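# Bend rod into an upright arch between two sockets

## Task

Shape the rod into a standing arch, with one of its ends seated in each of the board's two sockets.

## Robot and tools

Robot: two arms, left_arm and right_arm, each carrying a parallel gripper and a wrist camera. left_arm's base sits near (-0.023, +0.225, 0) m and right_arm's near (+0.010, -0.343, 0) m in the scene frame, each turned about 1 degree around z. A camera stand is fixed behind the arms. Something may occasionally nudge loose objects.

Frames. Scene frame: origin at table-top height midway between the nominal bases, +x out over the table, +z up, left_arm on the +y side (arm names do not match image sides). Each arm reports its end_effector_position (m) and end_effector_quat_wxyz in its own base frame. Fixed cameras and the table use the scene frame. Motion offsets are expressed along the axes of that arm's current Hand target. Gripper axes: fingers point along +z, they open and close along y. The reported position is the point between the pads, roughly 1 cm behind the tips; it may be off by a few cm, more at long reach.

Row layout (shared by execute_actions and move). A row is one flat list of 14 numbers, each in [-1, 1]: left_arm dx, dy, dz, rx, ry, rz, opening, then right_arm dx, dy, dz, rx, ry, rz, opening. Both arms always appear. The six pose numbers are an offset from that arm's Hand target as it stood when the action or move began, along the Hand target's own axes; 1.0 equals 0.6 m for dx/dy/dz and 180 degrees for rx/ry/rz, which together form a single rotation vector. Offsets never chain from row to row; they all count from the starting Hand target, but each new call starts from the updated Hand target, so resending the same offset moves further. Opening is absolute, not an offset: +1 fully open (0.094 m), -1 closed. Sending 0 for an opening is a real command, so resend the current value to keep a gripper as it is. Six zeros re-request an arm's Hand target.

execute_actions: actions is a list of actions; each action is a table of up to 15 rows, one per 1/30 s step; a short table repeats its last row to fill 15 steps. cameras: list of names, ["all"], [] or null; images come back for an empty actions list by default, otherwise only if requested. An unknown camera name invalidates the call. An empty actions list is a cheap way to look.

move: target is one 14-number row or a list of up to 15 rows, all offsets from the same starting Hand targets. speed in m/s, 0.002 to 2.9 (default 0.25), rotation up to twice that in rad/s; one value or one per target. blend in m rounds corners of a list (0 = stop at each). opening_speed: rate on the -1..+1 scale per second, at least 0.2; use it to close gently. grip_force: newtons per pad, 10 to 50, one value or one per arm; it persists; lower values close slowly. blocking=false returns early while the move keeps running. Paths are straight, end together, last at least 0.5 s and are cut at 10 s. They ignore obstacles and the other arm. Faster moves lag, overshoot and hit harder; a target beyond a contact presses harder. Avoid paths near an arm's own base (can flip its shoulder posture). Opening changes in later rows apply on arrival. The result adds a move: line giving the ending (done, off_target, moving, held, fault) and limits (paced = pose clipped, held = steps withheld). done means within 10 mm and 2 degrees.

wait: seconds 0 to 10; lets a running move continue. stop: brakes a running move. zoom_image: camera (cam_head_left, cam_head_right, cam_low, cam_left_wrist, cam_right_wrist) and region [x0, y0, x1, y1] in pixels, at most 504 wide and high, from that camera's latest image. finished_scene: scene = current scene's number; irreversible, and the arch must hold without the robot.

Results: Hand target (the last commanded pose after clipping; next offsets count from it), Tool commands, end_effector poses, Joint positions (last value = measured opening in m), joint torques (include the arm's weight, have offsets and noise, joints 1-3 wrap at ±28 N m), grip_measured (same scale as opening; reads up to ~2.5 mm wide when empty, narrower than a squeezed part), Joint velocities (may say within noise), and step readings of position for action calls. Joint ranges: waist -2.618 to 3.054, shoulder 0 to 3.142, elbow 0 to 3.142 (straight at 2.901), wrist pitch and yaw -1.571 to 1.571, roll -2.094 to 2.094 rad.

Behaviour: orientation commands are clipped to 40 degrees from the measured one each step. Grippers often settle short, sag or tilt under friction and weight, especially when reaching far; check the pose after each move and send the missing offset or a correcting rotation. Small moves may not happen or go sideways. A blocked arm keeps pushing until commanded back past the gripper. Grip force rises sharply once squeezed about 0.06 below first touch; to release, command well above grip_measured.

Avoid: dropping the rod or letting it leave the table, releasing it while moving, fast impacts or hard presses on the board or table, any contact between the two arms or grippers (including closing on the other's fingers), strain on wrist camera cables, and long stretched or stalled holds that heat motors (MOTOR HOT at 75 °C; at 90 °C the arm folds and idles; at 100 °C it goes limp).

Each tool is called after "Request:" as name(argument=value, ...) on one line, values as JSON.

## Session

Request:
execute_actions(actions=[])

Request:
zoom_image(camera="cam_head_left", region=[150, 230, 410, 390])

Request:
zoom_image(camera="cam_low", region=[200, 200, 340, 320])

Scene clock: 0.00 s.
left_arm: end_effector_position=(+0.3843, +0.0391, +0.0886) grip_measured=+1.000 end_effector_quat_wxyz=(+0.572, -0.087, +0.811, +0.083) | right_arm: end_effector_position=(+0.3961, -0.0098, +0.0921) grip_measured=+1.000 end_effector_quat_wxyz=(+0.575, +0.040, +0.816, -0.046)
Joint positions: left_arm=[-0.008 1.533 0.338 0.846 -0.245 -0.05 0.094] | right_arm=[0.047 1.544 0.376 0.822 0.165 0.029 0.094]
Joint velocities: within noise
Joint torques (N m): no reading
Heat: left arm: 27 °C; right arm: 34 °C.
Hand target: left_arm +0.3868, +0.0399, +0.0949; +0.580, -0.091, +0.805, +0.083 | right_arm +0.3991, -0.0106, +0.1004; +0.585, +0.040, +0.808, -0.048
Tool commands: left_gripper/opening=+1.0 right_gripper/opening=+1.0

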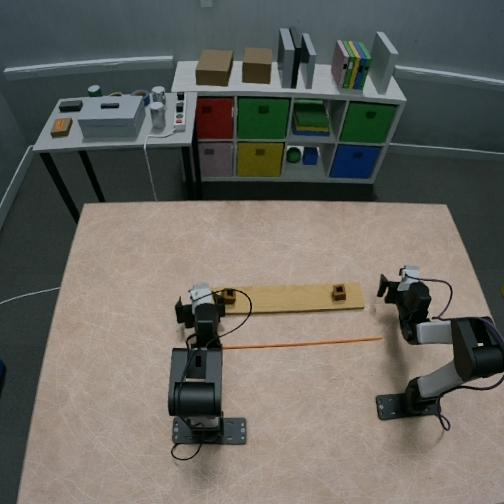

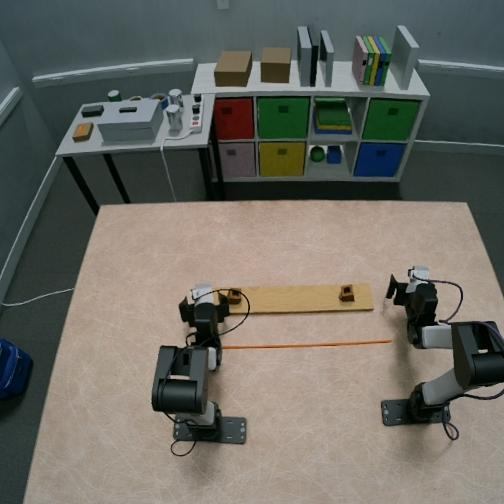

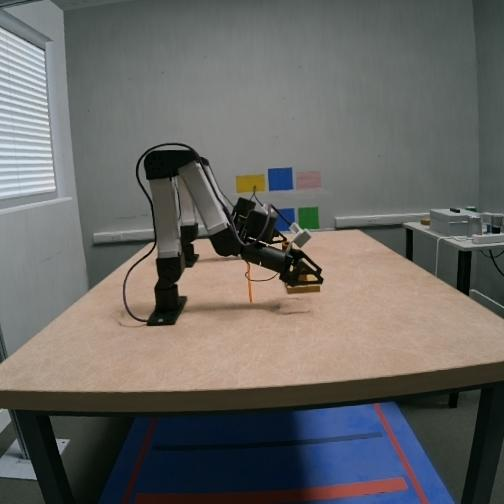

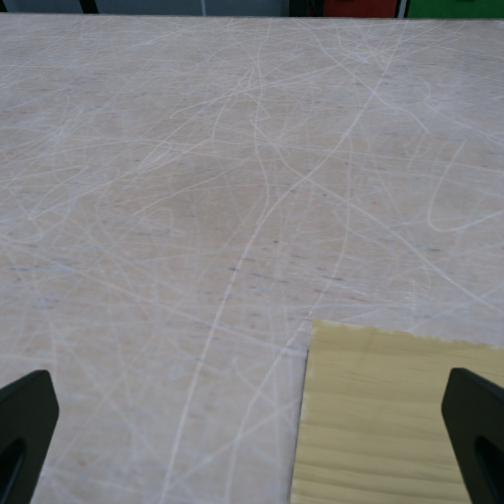

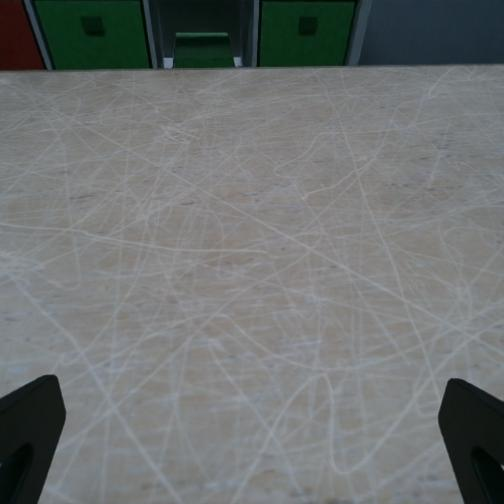

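Scaled by 1.938.

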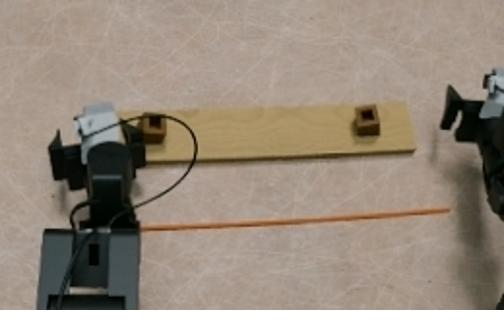

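Scaled by 3.600.

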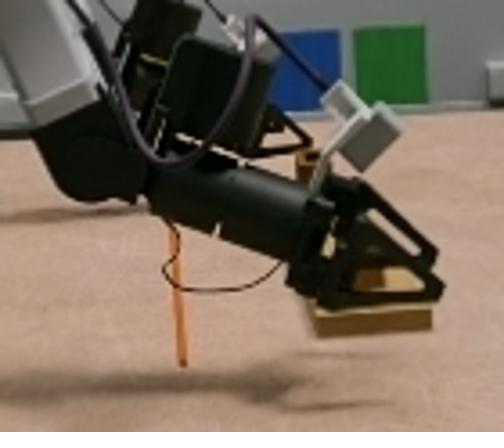

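Request:
move(target=[[-0.1265, 0.0037, -0.0417, 0, 0, 0, 0.0, -0.1266, -0.0041, -0.0412, 0, 0, 0, 0.0], [-0.0295, -0.0002, -0.2572, 0.3085, 0.3193, 0.5023, 0.0, 0.0013, 0.1735, -0.3418, -0.3147, 0.3142, -0.5100, 0.0], [0.0892, -0.0037, -0.2180, 0.3085, 0.3193, 0.5023, 0.0, 0.1200, 0.1773, -0.3032, -0.3147, 0.3142, -0.5100, 0.0]], speed=[0.3, 0.4, 0.2], blend=[0.03, 0.03, 0], cameras=["cam_left_wrist", "cam_right_wrist", "cam_head_left"])

Scene clock: 62.87 s.
left_arm: end_effector_position=(+0.2482, +0.0024, +0.0895) grip_measured=+0.003 end_effector_quat_wxyz=(-0.059, +0.667, +0.741, +0.051) | right_arm: end_effector_position=(+0.2136, +0.1164, +0.0900) grip_measured=+0.002 end_effector_quat_wxyz=(+0.061, +0.724, -0.684, +0.057)
Joint positions: left_arm=[-0.097 1.52 1.113 -1.198 -0.153 1.365 0.047] | right_arm=[0.597 1.559 1.15 -1.258 0.137 -1.024 0.047]
Joint torques (N m): left_arm=[-1.06 -4.19 6.22 0.27 -0.13 0.11] | right_arm=[0.12 -5.81 5.42 0.39 0.13 -0.11]
Heat: left arm: 33 °C; right arm: 40 °C.
Hand target: left_arm +0.2506, +0.0037, +0.0850; -0.063, +0.677, +0.731, +0.059 | right_arm +0.2182, +0.1183, +0.0851; +0.059, +0.731, -0.677, +0.064
Off the commanded pose: left_arm 0.005 m, 2 deg | right_arm 0.007 m, 1 deg.
move: done
Images, in order (width x height): cam_head_left 504x504, cam_left_wrist 504x504, cam_right_wrist 504x504.

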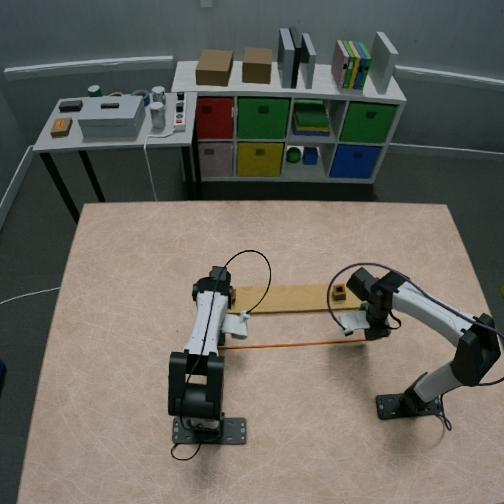

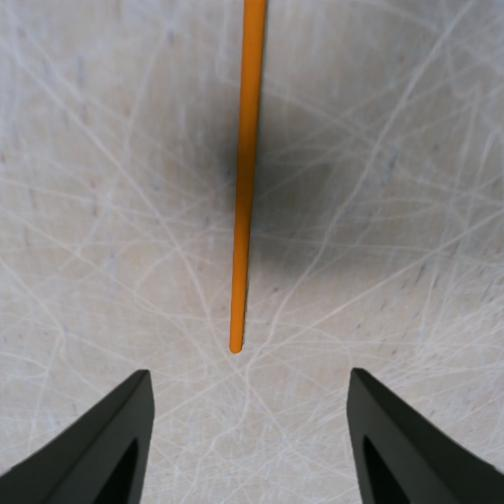

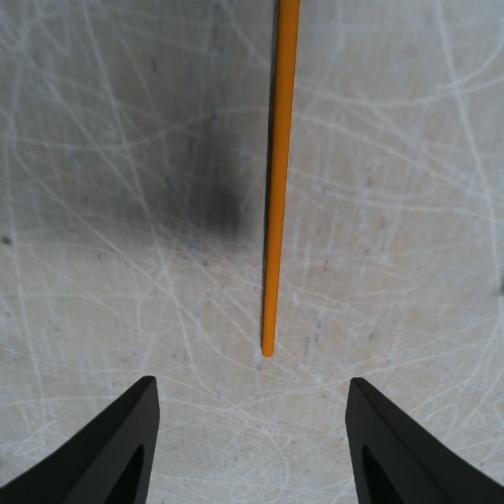

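Request:
move(target=[[-0.0370, 0.0063, 0.1203, 0, 0, 0.019, 0.0, -0.0262, -0.0140, 0.1257, 0, 0, 0.006, 0.0]], speed=0.1, cameras=["cam_left_wrist", "cam_right_wrist"])

Scene clock: 93.90 s.
left_arm: end_effector_position=(+0.2485, -0.0019, +0.0196) grip_measured=+0.003 end_effector_quat_wxyz=(-0.076, +0.687, +0.721, +0.052) | right_arm: end_effector_position=(+0.2157, +0.1176, +0.0165) grip_measured=+0.002 end_effector_quat_wxyz=(+0.074, +0.724, -0.683, +0.055)
Joint positions: left_arm=[-0.128 1.632 0.929 -0.93 -0.173 1.39 0.047] | right_arm=[0.597 1.684 0.971 -0.98 0.139 -1.024 0.047]
Joint torques (N m): left_arm=[-1.22 -3.84 4.82 0.6 -0.04 0.14] | right_arm=[-0.64 -5.83 4.62 0.71 0.11 -0.01]
Heat: left arm: 29 °C; right arm: 34 °C.
Hand target: left_arm +0.2551, -0.0053, +0.0100; -0.065, +0.698, +0.711, +0.057 | right_arm +0.2264, +0.1214, +0.0082; +0.058, +0.725, -0.684, +0.064
Off the commanded pose: left_arm 0.012 m, 2 deg | right_arm 0.014 m, 2 deg.
move: off_target (left_arm, right_arm)
Images, in order (width x height): cam_left_wrist 504x504, cam_right_wrist 504x504.

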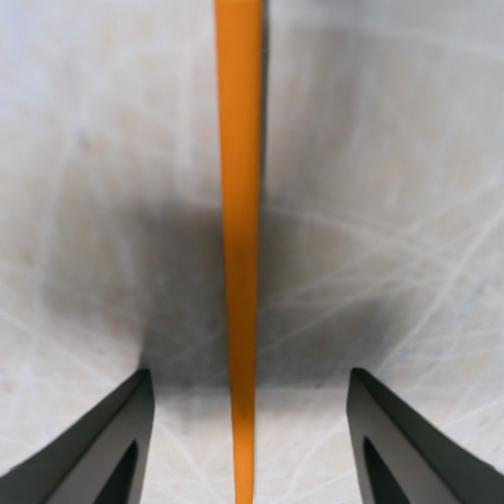

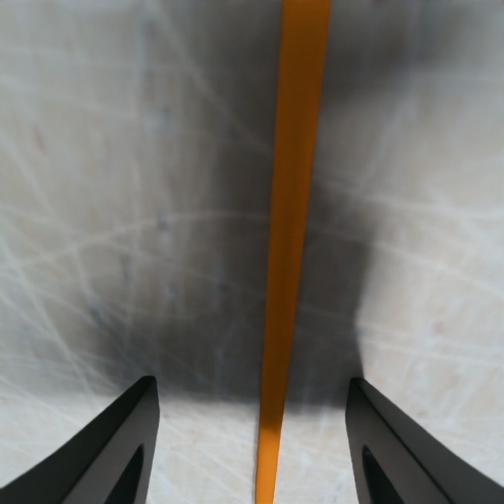

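Request:
move(target=[[0.0022, 0.0032, -0.0132, 0, 0, 0, 0.0, 0.0025, -0.0133, -0.0097, 0, 0, 0, 0.0], [0.0022, 0.0032, -0.0132, 0, 0, 0, -1, 0.0025, -0.0133, -0.0097, 0, 0, 0, -1]], speed=0.08, opening_speed=0.6, cameras=["cam_left_wrist", "cam_right_wrist"])

Scene clock: 109.57 s.
left_arm: end_effector_position=(+0.2511, -0.0022, +0.0194) grip_measured=-0.925 end_effector_quat_wxyz=(-0.071, +0.688, +0.720, +0.055) | right_arm: end_effector_position=(+0.2226, +0.1180, +0.0165) grip_measured=-0.916 end_effector_quat_wxyz=(+0.068, +0.723, -0.685, +0.059)
Joint positions: left_arm=[-0.128 1.632 0.929 -0.919 -0.173 1.393 0.004] | right_arm=[0.587 1.693 0.983 -0.968 0.145 -1.03 0.004]
Joint torques (N m): left_arm=[-1.16 -4.37 7.45 0.21 -0.04 0.12] | right_arm=[-1.26 -5.53 7.5 0.37 0.09 -0.1]
Heat: left arm: 29 °C; right arm: 33 °C.
Hand target: left_arm +0.2571, -0.0054, +0.0180; -0.065, +0.698, +0.711, +0.057 | right_arm +0.2344, +0.1213, +0.0142; +0.058, +0.725, -0.684, +0.064
Off the commanded pose: left_arm 0.007 m, 2 deg | right_arm 0.013 m, 1 deg.
move: off_target (right_arm); target 2's new opening was sent with right_arm's hand 0.016 m and 2 deg from that target
Images, in order (width x height): cam_left_wrist 504x504, cam_right_wrist 504x504.

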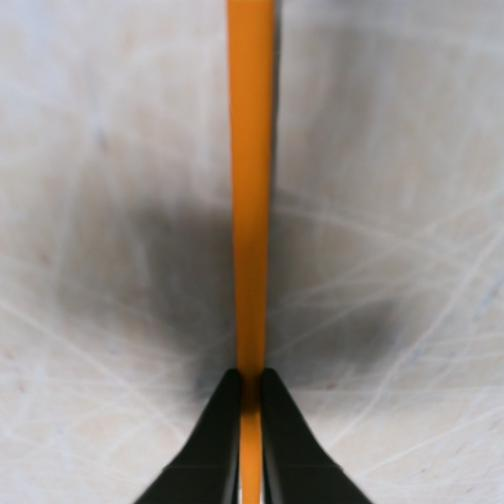

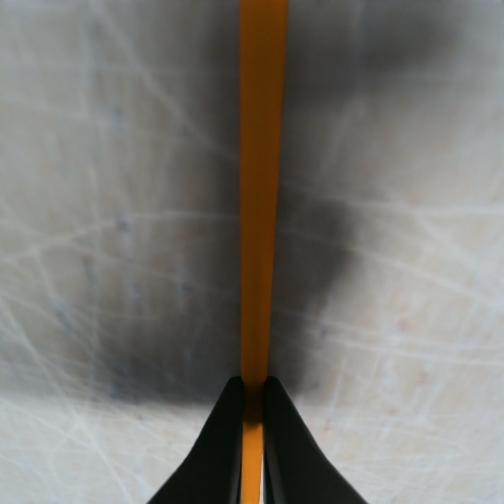

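Request:
move(target=[[0.0143, -0.0008, -0.0821, 0, 0, 0, -1, 0.0144, -0.0003, -0.0823, 0, 0, 0, -1], [0.0273, 0.0312, -0.1987, -0.3223, -0.0504, -0.0864, -1, 0.0298, -0.0343, -0.1980, 0.3223, -0.0504, 0.0864, -1], [0.0237, 0.0802, -0.2758, -0.3053, -0.1510, -0.1424, -1, 0.0298, -0.0857, -0.2742, 0.3053, -0.1510, 0.1424, -1], [-0.0093, 0.1627, -0.3045, -0.2769, -0.2663, -0.2049, -1, 0.0030, -0.1710, -0.3007, 0.2769, -0.2663, 0.2049, -1], [-0.1222, 0.2287, -0.3213, -0.2576, -0.4641, -0.2674, -1, -0.1102, -0.2363, -0.3265, 0.2512, -0.4732, 0.2703, -1]], speed=0.22, blend=[0.02, 0.02, 0.02, 0.02, 0], cameras=["cam_low", "cam_head_left", "cam_left_wrist", "cam_right_wrist"])

Scene clock: 204.40 s.
left_arm: end_effector_position=(+0.3993, -0.1052, +0.1903) grip_measured=-0.997 end_effector_quat_wxyz=(+0.658, +0.217, +0.709, -0.131) | right_arm: end_effector_position=(+0.3705, +0.2241, +0.1893) grip_measured=-0.994 end_effector_quat_wxyz=(+0.655, -0.239, +0.698, +0.163)
Joint positions: left_arm=[-0.094 1.412 0.491 0.813 0.396 0.143 0] | right_arm=[0.524 1.478 0.524 0.865 -0.049 -0.091 0]
Joint torques (N m): left_arm=[-1.26 -3.47 6.37 2.73 0.01 -0.25] | right_arm=[0.34 -5.12 5.81 2.77 -0.04 0.07]
Heat: left arm: 29 °C; right arm: 33 °C.
Hand target: left_arm +0.3980, -0.1084, +0.1939; +0.671, +0.217, +0.696, -0.133 | right_arm +0.3694, +0.2285, +0.1963; +0.671, -0.238, +0.681, +0.172
Off the commanded pose: left_arm 0.005 m, 2 deg | right_arm 0.008 m, 3 deg.
move: off_target (right_arm)
Images, in order (width x height): cam_head_left 504x504, cam_low 504x504, cam_left_wrist 504x504, cam_right_wrist 504x504.

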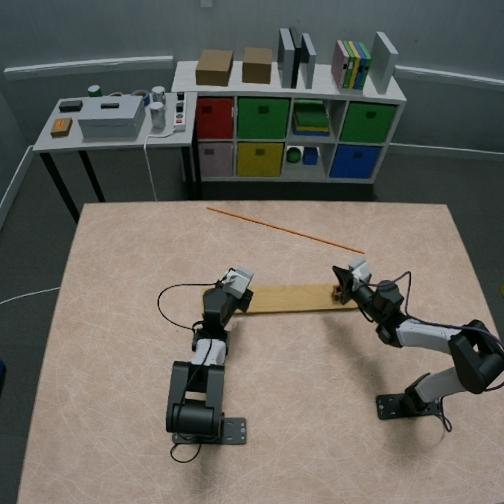

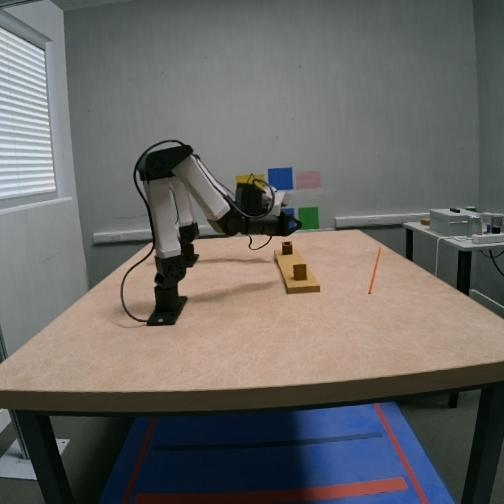

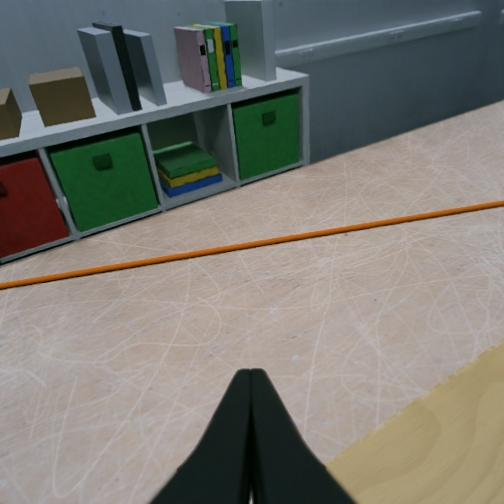

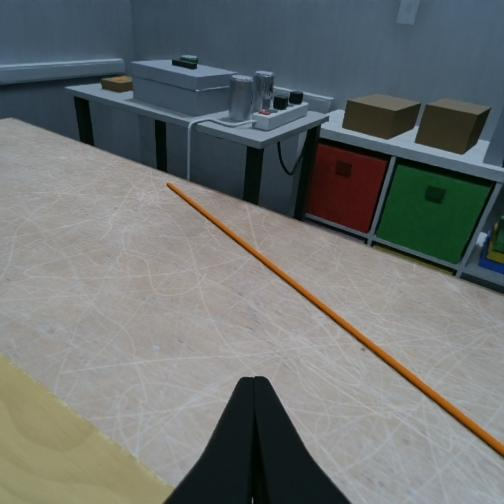

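Request:
move(target=[[-0.06, 0.10, -0.14, 0, 0, 0, -1, -0.1473, -0.0448, 0.0127, -0.06, 0.15, -0.05, -1], [-0.1238, 0.2277, -0.3158, 0, 0, 0, 0.0, 0.0878, -0.2295, 0.2217, -0.1825, 0.4580, -0.1487, 0.0]], speed=0.25, blend=[0.03, 0], cameras=["cam_right_wrist", "cam_head_left", "cam_low"])

Scene clock: 311.93 s.
left_arm: end_effector_position=(+0.2980, +0.0903, +0.2848) grip_measured=-0.003 end_effector_quat_wxyz=(+0.671, +0.204, +0.700, -0.135) | right_arm: end_effector_position=(+0.5417, +0.1791, +0.1498) grip_measured=-0.002 end_effector_quat_wxyz=(+0.209, -0.571, +0.792, -0.061)
Joint positions: left_arm=[0.87 1.109 0.737 0.087 1.343 0.364 0.047] | right_arm=[0.316 2.582 2.841 -1.391 -0.01 -0.932 0.047]
Joint torques (N m): left_arm=[0.12 -1.88 12.77 1.17 0.43 0.14] | right_arm=[-0.44 -14.11 8.95 1.6 0.03 -0.09]
Heat: left arm: 35 °C; right arm: 48 °C.
Hand target: left_arm +0.2978, +0.0916, +0.2943; +0.671, +0.217, +0.696, -0.133 | right_arm +0.5572, +0.1830, +0.1502; +0.000, -0.589, +0.808, +0.000
Off the commanded pose: left_arm 0.010 m, 2 deg | right_arm 0.016 m, 25 deg.
elbow stopped short (right arm): the move would have taken joint 3 (elbow) straighter than the controller allows.
move: off_target (right_arm); target 2's new opening was sent with right_arm's hand 0.016 m and 25 deg from that target
Images, in order (width x height): cam_head_left 504x504, cam_low 504x504, cam_right_wrist 504x504.

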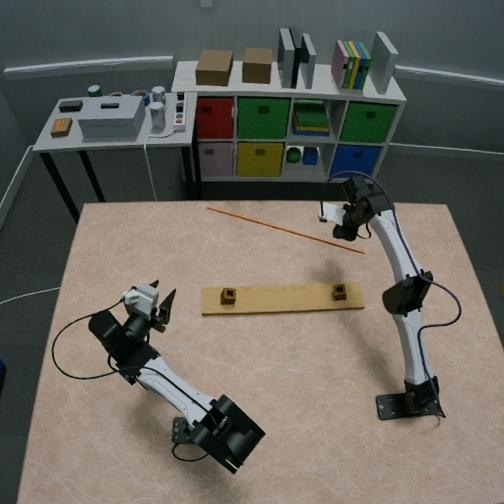

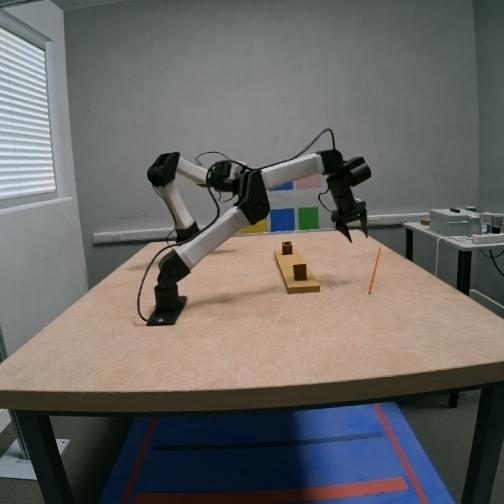

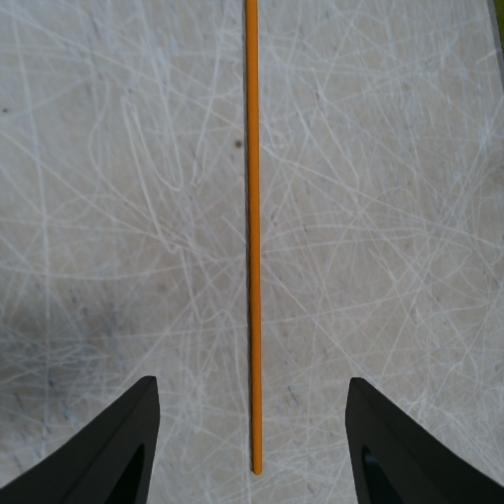

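Request:
move(target=[0, 0, 0, 0, 0, 0, 0.0, 0.1585, -0.0353, 0.1587, 0.0885, -0.0460, 0.0077, -0.4], speed=0.2, cameras=["cam_right_wrist", "cam_head_right", "cam_low"])

Scene clock: 382.77 s.
left_arm: end_effector_position=(+0.2980, +0.0903, +0.2846) grip_measured=-0.003 end_effector_quat_wxyz=(+0.671, +0.204, +0.700, -0.135) | right_arm: end_effector_position=(+0.5351, +0.0825, +0.0266) grip_measured=-0.398 end_effector_quat_wxyz=(+0.098, -0.573, +0.812, -0.050)
Joint positions: left_arm=[0.87 1.109 0.737 0.085 1.343 0.365 0.047] | right_arm=[0.154 2.524 2.292 -1.12 0.002 -1.074 0.028]
Joint torques (N m): left_arm=[0.1 -1.92 12.79 1.17 0.44 0.13] | right_arm=[-0.21 -22.05 5.39 1.2 -0.04 -0.1]
Heat: left arm: 39 °C; right arm: 41 °C.
Hand target: left_arm +0.2978, +0.0916, +0.2943; +0.671, +0.217, +0.696, -0.133 | right_arm +0.5481, +0.0859, +0.0549; +0.140, -0.572, +0.805, -0.069
Off the commanded pose: left_arm 0.010 m, 2 deg | right_arm 0.031 m, 5 deg.
move: off_target (right_arm)
Images, in order (width x height): cam_head_right 504x504, cam_low 504x504, cam_right_wrist 504x504.

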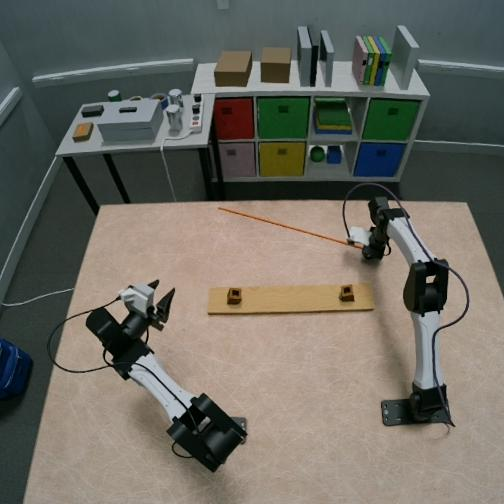

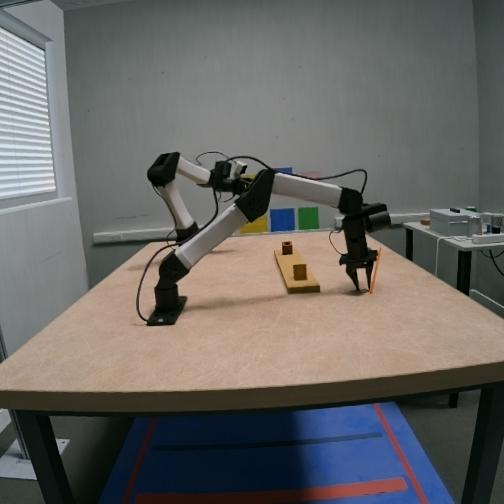

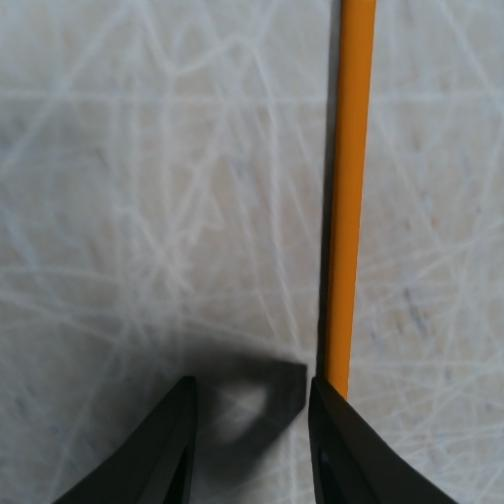

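Request:
move(target=[[0, 0, 0, 0, 0, 0, 0.0, -0.0068, -0.0127, -0.0444, 0, 0, 0, -0.4], [0, 0, 0, 0, 0, 0, 0.0, -0.0053, -0.0542, -0.0275, 0, 0, 0, -0.4]], speed=0.12, blend=[0.005, 0], cameras=["cam_right_wrist", "cam_low"])

Scene clock: 404.27 s.
left_arm: end_effector_position=(+0.2980, +0.0903, +0.2846) grip_measured=-0.003 end_effector_quat_wxyz=(+0.671, +0.204, +0.700, -0.135) | right_arm: end_effector_position=(+0.5762, +0.0803, +0.0935) grip_measured=-0.398 end_effector_quat_wxyz=(+0.165, -0.569, +0.801, -0.087)
Joint positions: left_arm=[0.87 1.109 0.737 0.085 1.343 0.365 0.047] | right_arm=[0.139 2.686 2.831 -1.341 0.002 -1.096 0.028]
Joint torques (N m): left_arm=[0.13 -1.91 12.85 1.18 0.43 0.15] | right_arm=[-1.14 -13.76 9.25 0.7 -0.13 -0.09]
Heat: left arm: 40 °C; right arm: 59 °C.
Hand target: left_arm +0.2978, +0.0916, +0.2943; +0.671, +0.217, +0.696, -0.133 | right_arm +0.5734, +0.0773, +0.0798; +0.140, -0.572, +0.805, -0.069
Off the commanded pose: left_arm 0.010 m, 2 deg | right_arm 0.014 m, 4 deg.
move: off_target (right_arm)
Images, in order (width x height): cam_low 504x504, cam_right_wrist 504x504.

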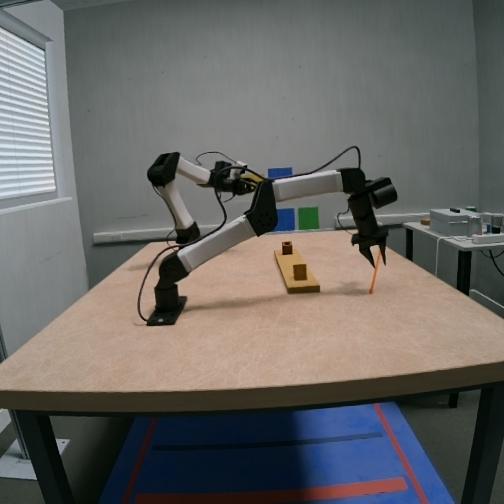

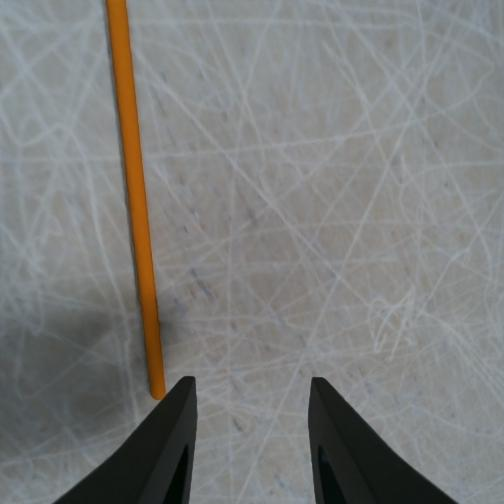

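Request:
move(target=[0, 0, 0, 0, 0, 0, 0.0, -0.0300, 0.0190, 0.0342, 0, 0, 0, -0.4], speed=0.08, cameras=["cam_right_wrist", "cam_low"])

Scene clock: 422.20 s.
left_arm: end_effector_position=(+0.2980, +0.0903, +0.2846) grip_measured=-0.003 end_effector_quat_wxyz=(+0.671, +0.204, +0.700, -0.135) | right_arm: end_effector_position=(+0.5725, +0.0982, +0.0679) grip_measured=-0.398 end_effector_quat_wxyz=(+0.148, -0.576, +0.801, -0.073)
Joint positions: left_arm=[0.87 1.109 0.737 0.085 1.343 0.365 0.047] | right_arm=[0.17 2.735 2.836 -1.341 0.002 -1.077 0.028]
Joint torques (N m): left_arm=[0.14 -1.89 12.79 1.18 0.44 0.13] | right_arm=[-0.23 -14.6 9.28 0.89 0.02 0.08]
Heat: left arm: 41 °C; right arm: 56 °C.
Hand target: left_arm +0.2978, +0.0916, +0.2943; +0.671, +0.217, +0.696, -0.133 | right_arm +0.5749, +0.0991, +0.0599; +0.140, -0.572, +0.805, -0.069
Off the commanded pose: left_arm 0.010 m, 2 deg | right_arm 0.008 m, 1 deg.
move: done
Images, in order (width x height): cam_low 504x504, cam_right_wrist 504x504.

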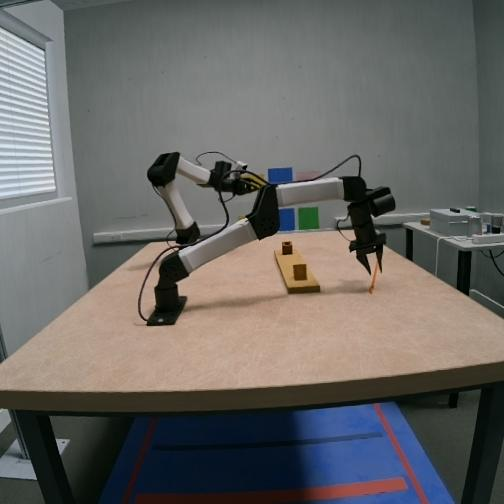

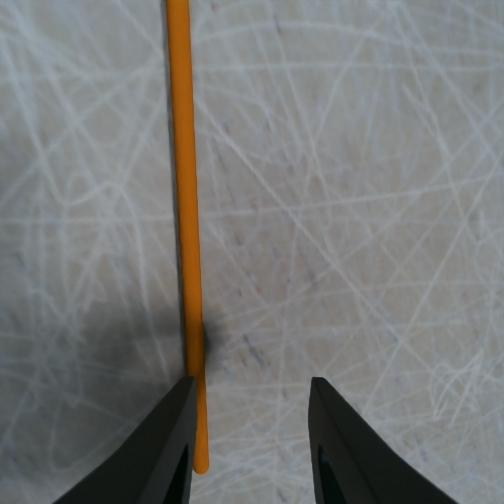

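Request:
move(target=[0, 0, 0, 0, 0, 0, 0.0, 0.0065, 0.0233, 0.0448, 0, 0, 0, -0.4], speed=0.04, cameras=["cam_right_wrist", "cam_low"])

Scene clock: 440.63 s.
left_arm: end_effector_position=(+0.2980, +0.0903, +0.2846) grip_measured=-0.003 end_effector_quat_wxyz=(+0.671, +0.204, +0.700, -0.135) | right_arm: end_effector_position=(+0.5599, +0.0960, +0.0267) grip_measured=-0.399 end_effector_quat_wxyz=(+0.117, -0.577, +0.807, -0.058)
Joint positions: left_arm=[0.87 1.109 0.737 0.085 1.343 0.365 0.047] | right_arm=[0.17 2.656 2.534 -1.187 0.002 -1.071 0.028]
Joint torques (N m): left_arm=[0.18 -1.92 12.85 1.18 0.43 0.14] | right_arm=[0.36 -18.63 4.22 1.39 0.02 0.08]
Heat: left arm: 42 °C; right arm: 51 °C.
Hand target: left_arm +0.2978, +0.0916, +0.2943; +0.671, +0.217, +0.696, -0.133 | right_arm +0.5692, +0.1014, +0.0299; +0.140, -0.572, +0.805, -0.069
Off the commanded pose: left_arm 0.010 m, 2 deg | right_arm 0.011 m, 3 deg.
move: off_target (right_arm)
Images, in order (width x height): cam_low 504x504, cam_right_wrist 504x504.

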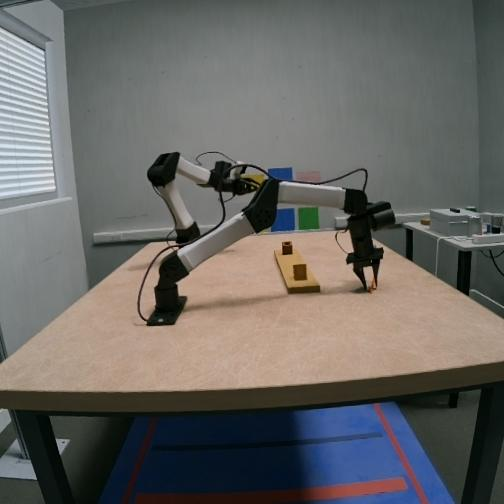

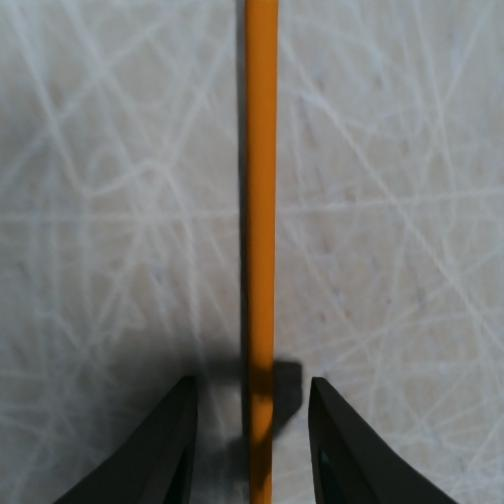

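Request:
move(target=[0, 0, 0, 0, 0, 0, 0.0, 0.0015, 0.0005, 0.0215, 0, 0, 0, -0.4], speed=0.03, cameras=["cam_right_wrist", "cam_low"])

Scene clock: 446.63 s.
left_arm: end_effector_position=(+0.2980, +0.0903, +0.2846) grip_measured=-0.003 end_effector_quat_wxyz=(+0.671, +0.204, +0.700, -0.135) | right_arm: end_effector_position=(+0.5598, +0.0960, +0.0259) grip_measured=-0.399 end_effector_quat_wxyz=(+0.117, -0.577, +0.806, -0.058)
Joint positions: left_arm=[0.87 1.109 0.737 0.085 1.343 0.365 0.047] | right_arm=[0.17 2.651 2.521 -1.178 0.002 -1.071 0.028]
Joint torques (N m): left_arm=[0.1 -1.87 12.85 1.2 0.43 0.14] | right_arm=[0.23 -16.55 3.75 1.64 0.02 0.07]
Heat: left arm: 42 °C; right arm: 51 °C.
Hand target: left_arm +0.2978, +0.0916, +0.2943; +0.671, +0.217, +0.696, -0.133 | right_arm +0.5726, +0.1013, +0.0174; +0.140, -0.572, +0.805, -0.069
Off the commanded pose: left_arm 0.010 m, 2 deg | right_arm 0.016 m, 3 deg.
move: off_target (right_arm)
Images, in order (width x height): cam_low 504x504, cam_right_wrist 504x504.

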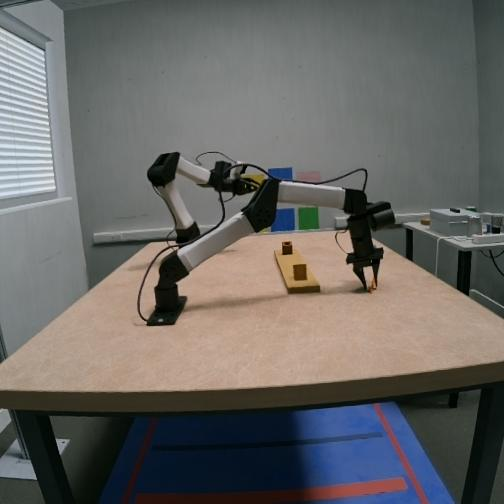

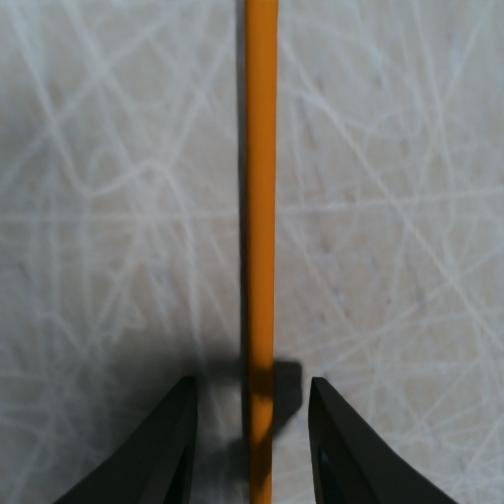

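Request:
move(target=[0, 0, 0, 0, 0, 0, 0.0, 0.0036, 0.0068, 0.0238, 0, 0, 0, -0.4], speed=0.05, cameras=["cam_right_wrist"])

Scene clock: 456.47 s.
left_arm: end_effector_position=(+0.2980, +0.0903, +0.2846) grip_measured=-0.003 end_effector_quat_wxyz=(+0.671, +0.204, +0.700, -0.135) | right_arm: end_effector_position=(+0.5598, +0.0960, +0.0253) grip_measured=-0.399 end_effector_quat_wxyz=(+0.125, -0.576, +0.806, -0.061)
Joint positions: left_arm=[0.87 1.109 0.737 0.085 1.343 0.365 0.047] | right_arm=[0.17 2.613 2.441 -1.12 0.002 -1.071 0.028]
Joint torques (N m): left_arm=[0.09 -1.91 12.83 1.19 0.44 0.13] | right_arm=[0.24 -14.08 3.22 1.8 0.02 0.07]
Heat: left arm: 42 °C; right arm: 52 °C.
Hand target: left_arm +0.2978, +0.0916, +0.2943; +0.671, +0.217, +0.696, -0.133 | right_arm +0.5725, +0.1013, +0.0023; +0.139, -0.572, +0.805, -0.069
Off the commanded pose: left_arm 0.010 m, 2 deg | right_arm 0.027 m, 2 deg.
move: off_target (right_arm)
Images, in order (width x height): cam_right_wrist 504x504.

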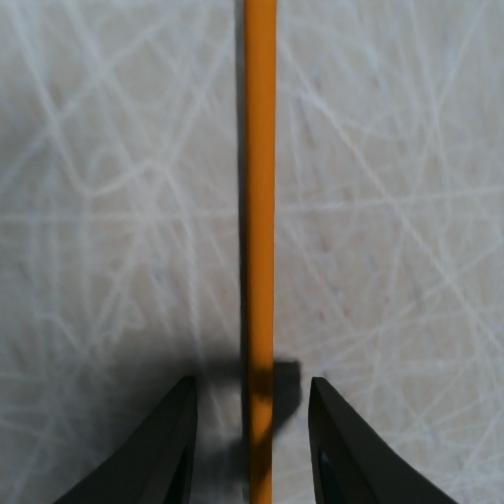

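Request:
move(target=[0, 0, 0, 0, 0, 0, 0.0, 0, 0, 0, 0, 0, 0, -1], speed=0.05, opening_speed=0.5, cameras=["cam_right_wrist", "cam_low"])

Scene clock: 470.17 s.
left_arm: end_effector_position=(+0.2980, +0.0903, +0.2846) grip_measured=-0.003 end_effector_quat_wxyz=(+0.671, +0.204, +0.700, -0.135) | right_arm: end_effector_position=(+0.5626, +0.0976, +0.0242) grip_measured=-0.912 end_effector_quat_wxyz=(+0.131, -0.576, +0.805, -0.061)
Joint positions: left_arm=[0.87 1.109 0.737 0.085 1.343 0.365 0.047] | right_arm=[0.17 2.613 2.433 -1.1 -0.004 -1.071 0.004]
Joint torques (N m): left_arm=[0.06 -1.88 12.81 1.18 0.42 0.14] | right_arm=[0.23 -14.15 3.85 1.66 0.02 0.07]
Heat: left arm: 43 °C; right arm: 53 °C.
Hand target: left_arm +0.2978, +0.0916, +0.2943; +0.671, +0.217, +0.696, -0.133 | right_arm +0.5726, +0.1013, +0.0024; +0.140, -0.572, +0.805, -0.069
Off the commanded pose: left_arm 0.010 m, 2 deg | right_arm 0.024 m, 1 deg.
move: off_target (right_arm)
Images, in order (width x height): cam_low 504x504, cam_right_wrist 504x504.

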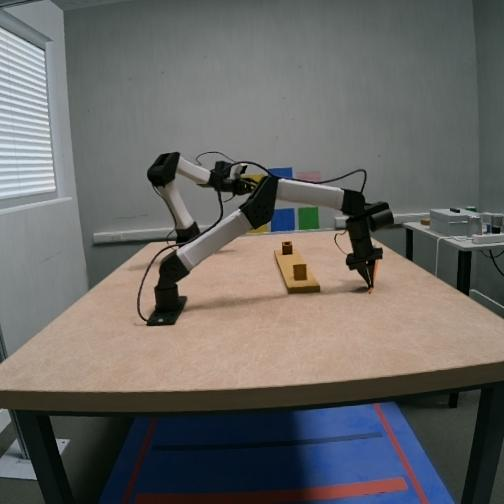

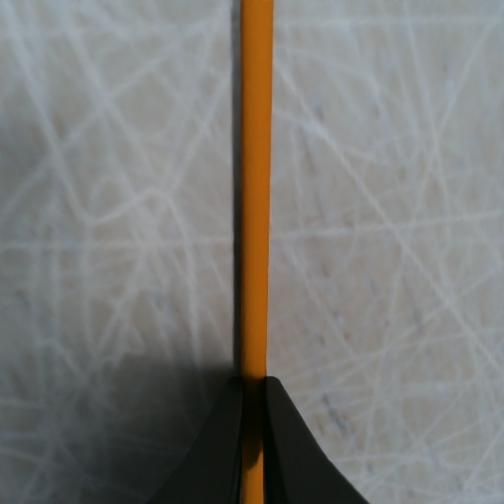

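Request:
move(target=[[0, 0, 0, 0, 0, 0, 0.0, -0.0085, -0.0159, -0.0555, 0, 0, 0, -1], [0, 0, 0, 0, 0, 0, 0.0, 0.0334, 0.1568, -0.1072, -0.1051, -0.0171, -0.1157, -1]], speed=[0.06, 0.12], blend=[0.01, 0], cameras=["cam_right_wrist", "cam_low", "cam_head_left", "cam_head_right"])

Scene clock: 516.20 s.
left_arm: end_effector_position=(+0.2980, +0.0903, +0.2846) grip_measured=-0.003 end_effector_quat_wxyz=(+0.671, +0.204, +0.700, -0.135) | right_arm: end_effector_position=(+0.4765, +0.1049, +0.0220) grip_measured=-0.912 end_effector_quat_wxyz=(-0.055, +0.715, -0.696, -0.040)
Joint positions: left_arm=[0.87 1.109 0.737 0.085 1.343 0.365 0.047] | right_arm=[0.17 2.461 2.175 -1.244 -0.13 -1.426 0.004]
Joint torques (N m): left_arm=[0.09 -1.85 12.82 1.18 0.44 0.15] | right_arm=[0.65 -19.55 4.36 -0.05 -0.36 -0.11]
Heat: left arm: 44 °C; right arm: 55 °C.
Hand target: left_arm +0.2978, +0.0916, +0.2943; +0.671, +0.217, +0.696, -0.133 | right_arm +0.4620, +0.1110, +0.0352; -0.051, +0.724, -0.686, -0.055
Off the commanded pose: left_arm 0.010 m, 2 deg | right_arm 0.020 m, 2 deg.
move: off_target (right_arm)
Images, in order (width x height): cam_head_left 504x504, cam_head_right 504x504, cam_low 504x504, cam_right_wrist 504x504.

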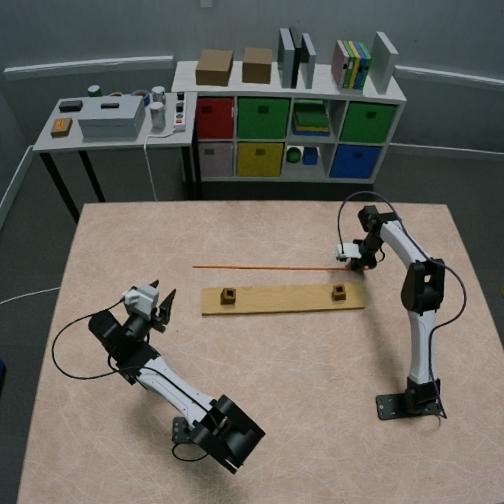

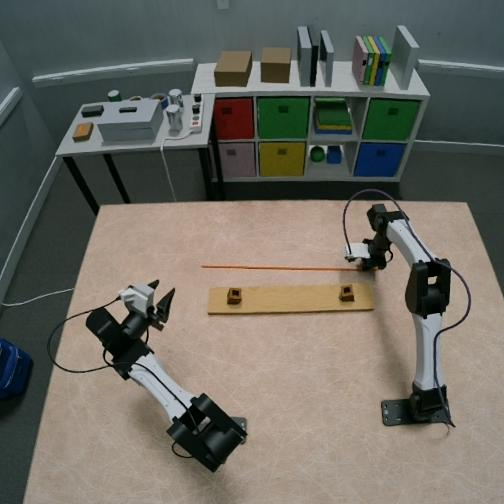

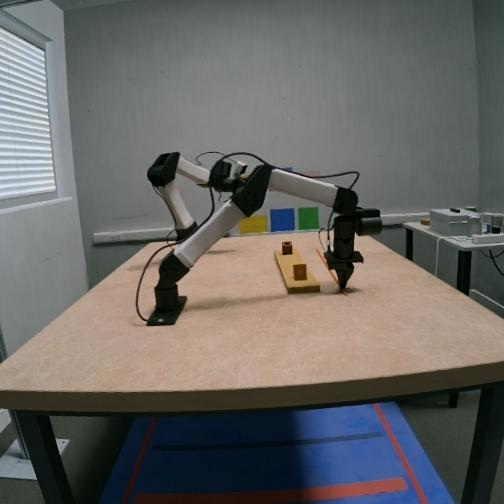

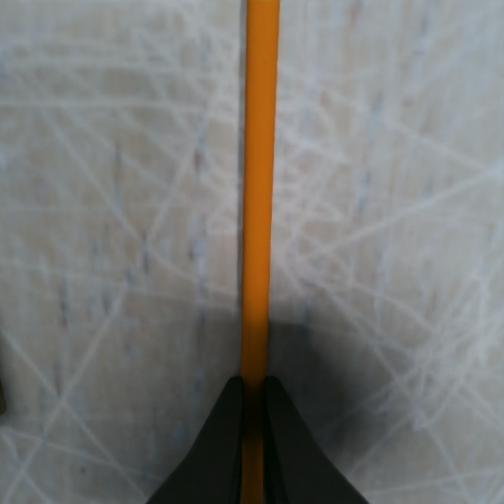

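Request:
zoom_image(camera="cam_head_left", region=[180, 245, 380, 325])

Scaled by 2.520.

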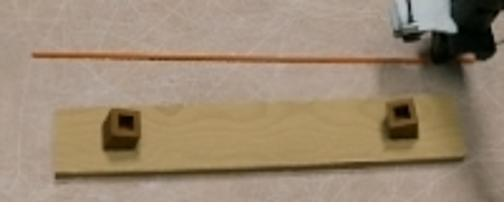

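Request:
move(target=[[0.1090, -0.0047, 0.2357, 0.1546, 0.2786, 0.1603, 0.0, 0.0023, 0.0502, -0.0003, -0.0025, 0, -0.0165, -1], [0.3170, -0.0257, 0.3688, 0.2576, 0.4643, 0.2672, 0.0, 0.0023, 0.0502, -0.0003, -0.0025, 0, -0.0165, -1]], speed=0.2, blend=[0.03, 0], cameras=["cam_left_wrist", "cam_right_wrist", "cam_head_left"])

Request:
zoom_image(camera="cam_head_left", region=[180, 225, 380, 325])

Scene clock: 573.67 s.
left_arm: end_effector_position=(+0.4812, -0.0052, +0.0881) grip_measured=-0.003 end_effector_quat_wxyz=(-0.040, +0.691, +0.718, +0.067) | right_arm: end_effector_position=(+0.4342, +0.1016, +0.0207) grip_measured=-0.912 end_effector_quat_wxyz=(-0.033, +0.733, -0.677, -0.058)
Joint positions: left_arm=[-0.066 2.487 2.485 -1.545 -0.154 1.468 0.047] | right_arm=[0.178 2.323 1.927 -1.192 -0.133 -1.473 0.004]
Joint torques (N m): left_arm=[-0.81 -10.69 10.43 0.01 -0.12 0.1] | right_arm=[0.43 -18.78 4.46 0.32 -0.32 -0.12]
Heat: left arm: 45 °C; right arm: 66 °C.
Hand target: left_arm +0.4836, -0.0036, +0.0898; -0.065, +0.698, +0.711, +0.057 | right_arm +0.4320, +0.1079, +0.0352; -0.049, +0.742, -0.667, -0.056
Off the commanded pose: left_arm 0.003 m, 3 deg | right_arm 0.016 m, 2 deg.
joint sent to its limit (left arm) — joint 4 (wrist pitch), lower limit. The joint targets are off in orientation, not in position.
move: off_target (left_arm, right_arm)
Images, in order (width x height): cam_head_left 504x504, cam_left_wrist 504x504, cam_right_wrist 504x504.

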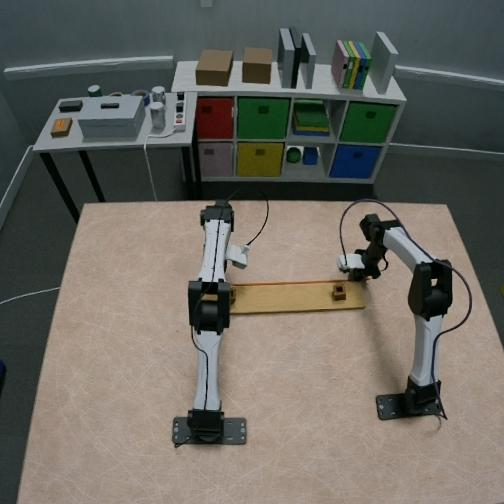

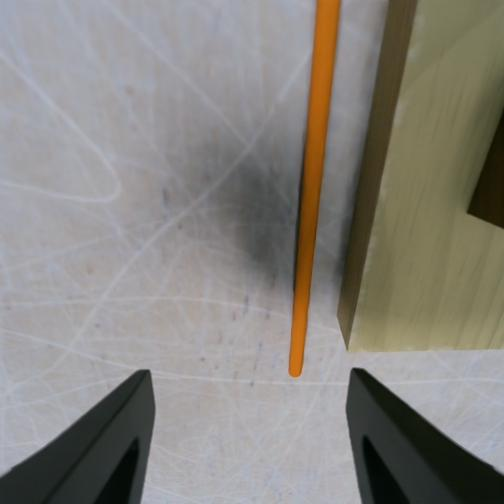

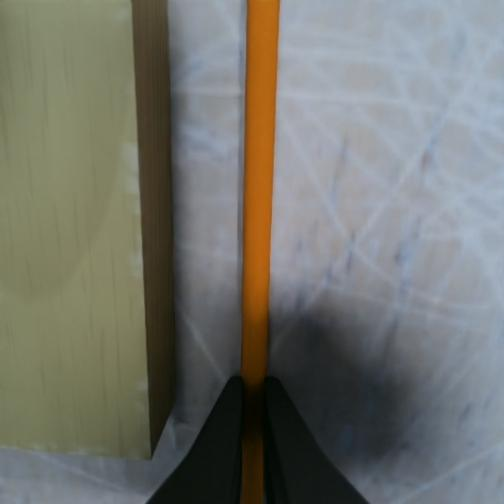

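Scaled by 2.520.

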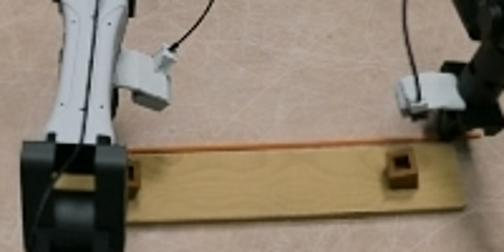

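Request:
move(target=[0, 0, 0, 0, 0, 0, 0.0, 0.0057, -0.0547, -0.0010, 0, 0, 0, -1], speed=0.1, cameras=["cam_left_wrist", "cam_right_wrist", "cam_head_left"])

Scene clock: 585.30 s.
left_arm: end_effector_position=(+0.4812, -0.0052, +0.0881) grip_measured=-0.003 end_effector_quat_wxyz=(-0.040, +0.691, +0.718, +0.067) | right_arm: end_effector_position=(+0.4647, +0.1071, +0.0395) grip_measured=-0.912 end_effector_quat_wxyz=(-0.051, +0.739, -0.671, -0.045)
Joint positions: left_arm=[-0.066 2.487 2.485 -1.545 -0.154 1.468 0.047] | right_arm=[0.178 2.416 2.165 -1.293 -0.133 -1.487 0.004]
Joint torques (N m): left_arm=[-0.75 -10.67 10.4 0 -0.13 0.12] | right_arm=[-0.81 -12.98 9.05 0.13 -0.33 -0.11]
Heat: left arm: 44 °C; right arm: 69 °C.
Hand target: left_arm +0.4836, -0.0036, +0.0898; -0.065, +0.698, +0.711, +0.057 | right_arm +0.4651, +0.1079, +0.0352; -0.049, +0.742, -0.667, -0.056
Off the commanded pose: left_arm 0.003 m, 3 deg | right_arm 0.004 m, 1 deg.
joint sent to its limit (left arm) — joint 4 (wrist pitch), lower limit. The joint targets are off in orientation, not in position.
move: off_target (left_arm)
Images, in order (width x height): cam_head_left 504x504, cam_left_wrist 504x504, cam_right_wrist 504x504.

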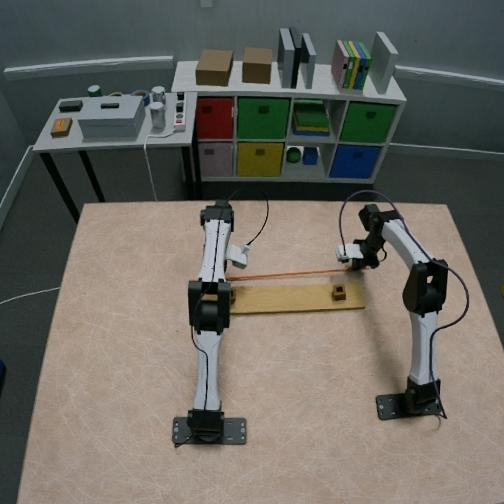

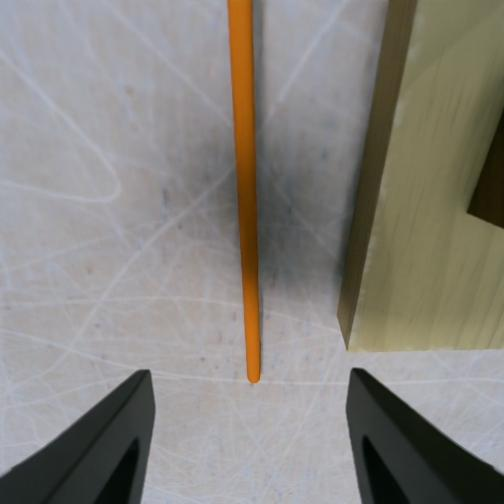

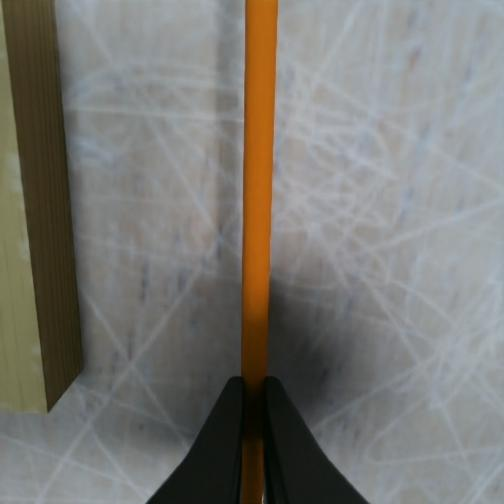

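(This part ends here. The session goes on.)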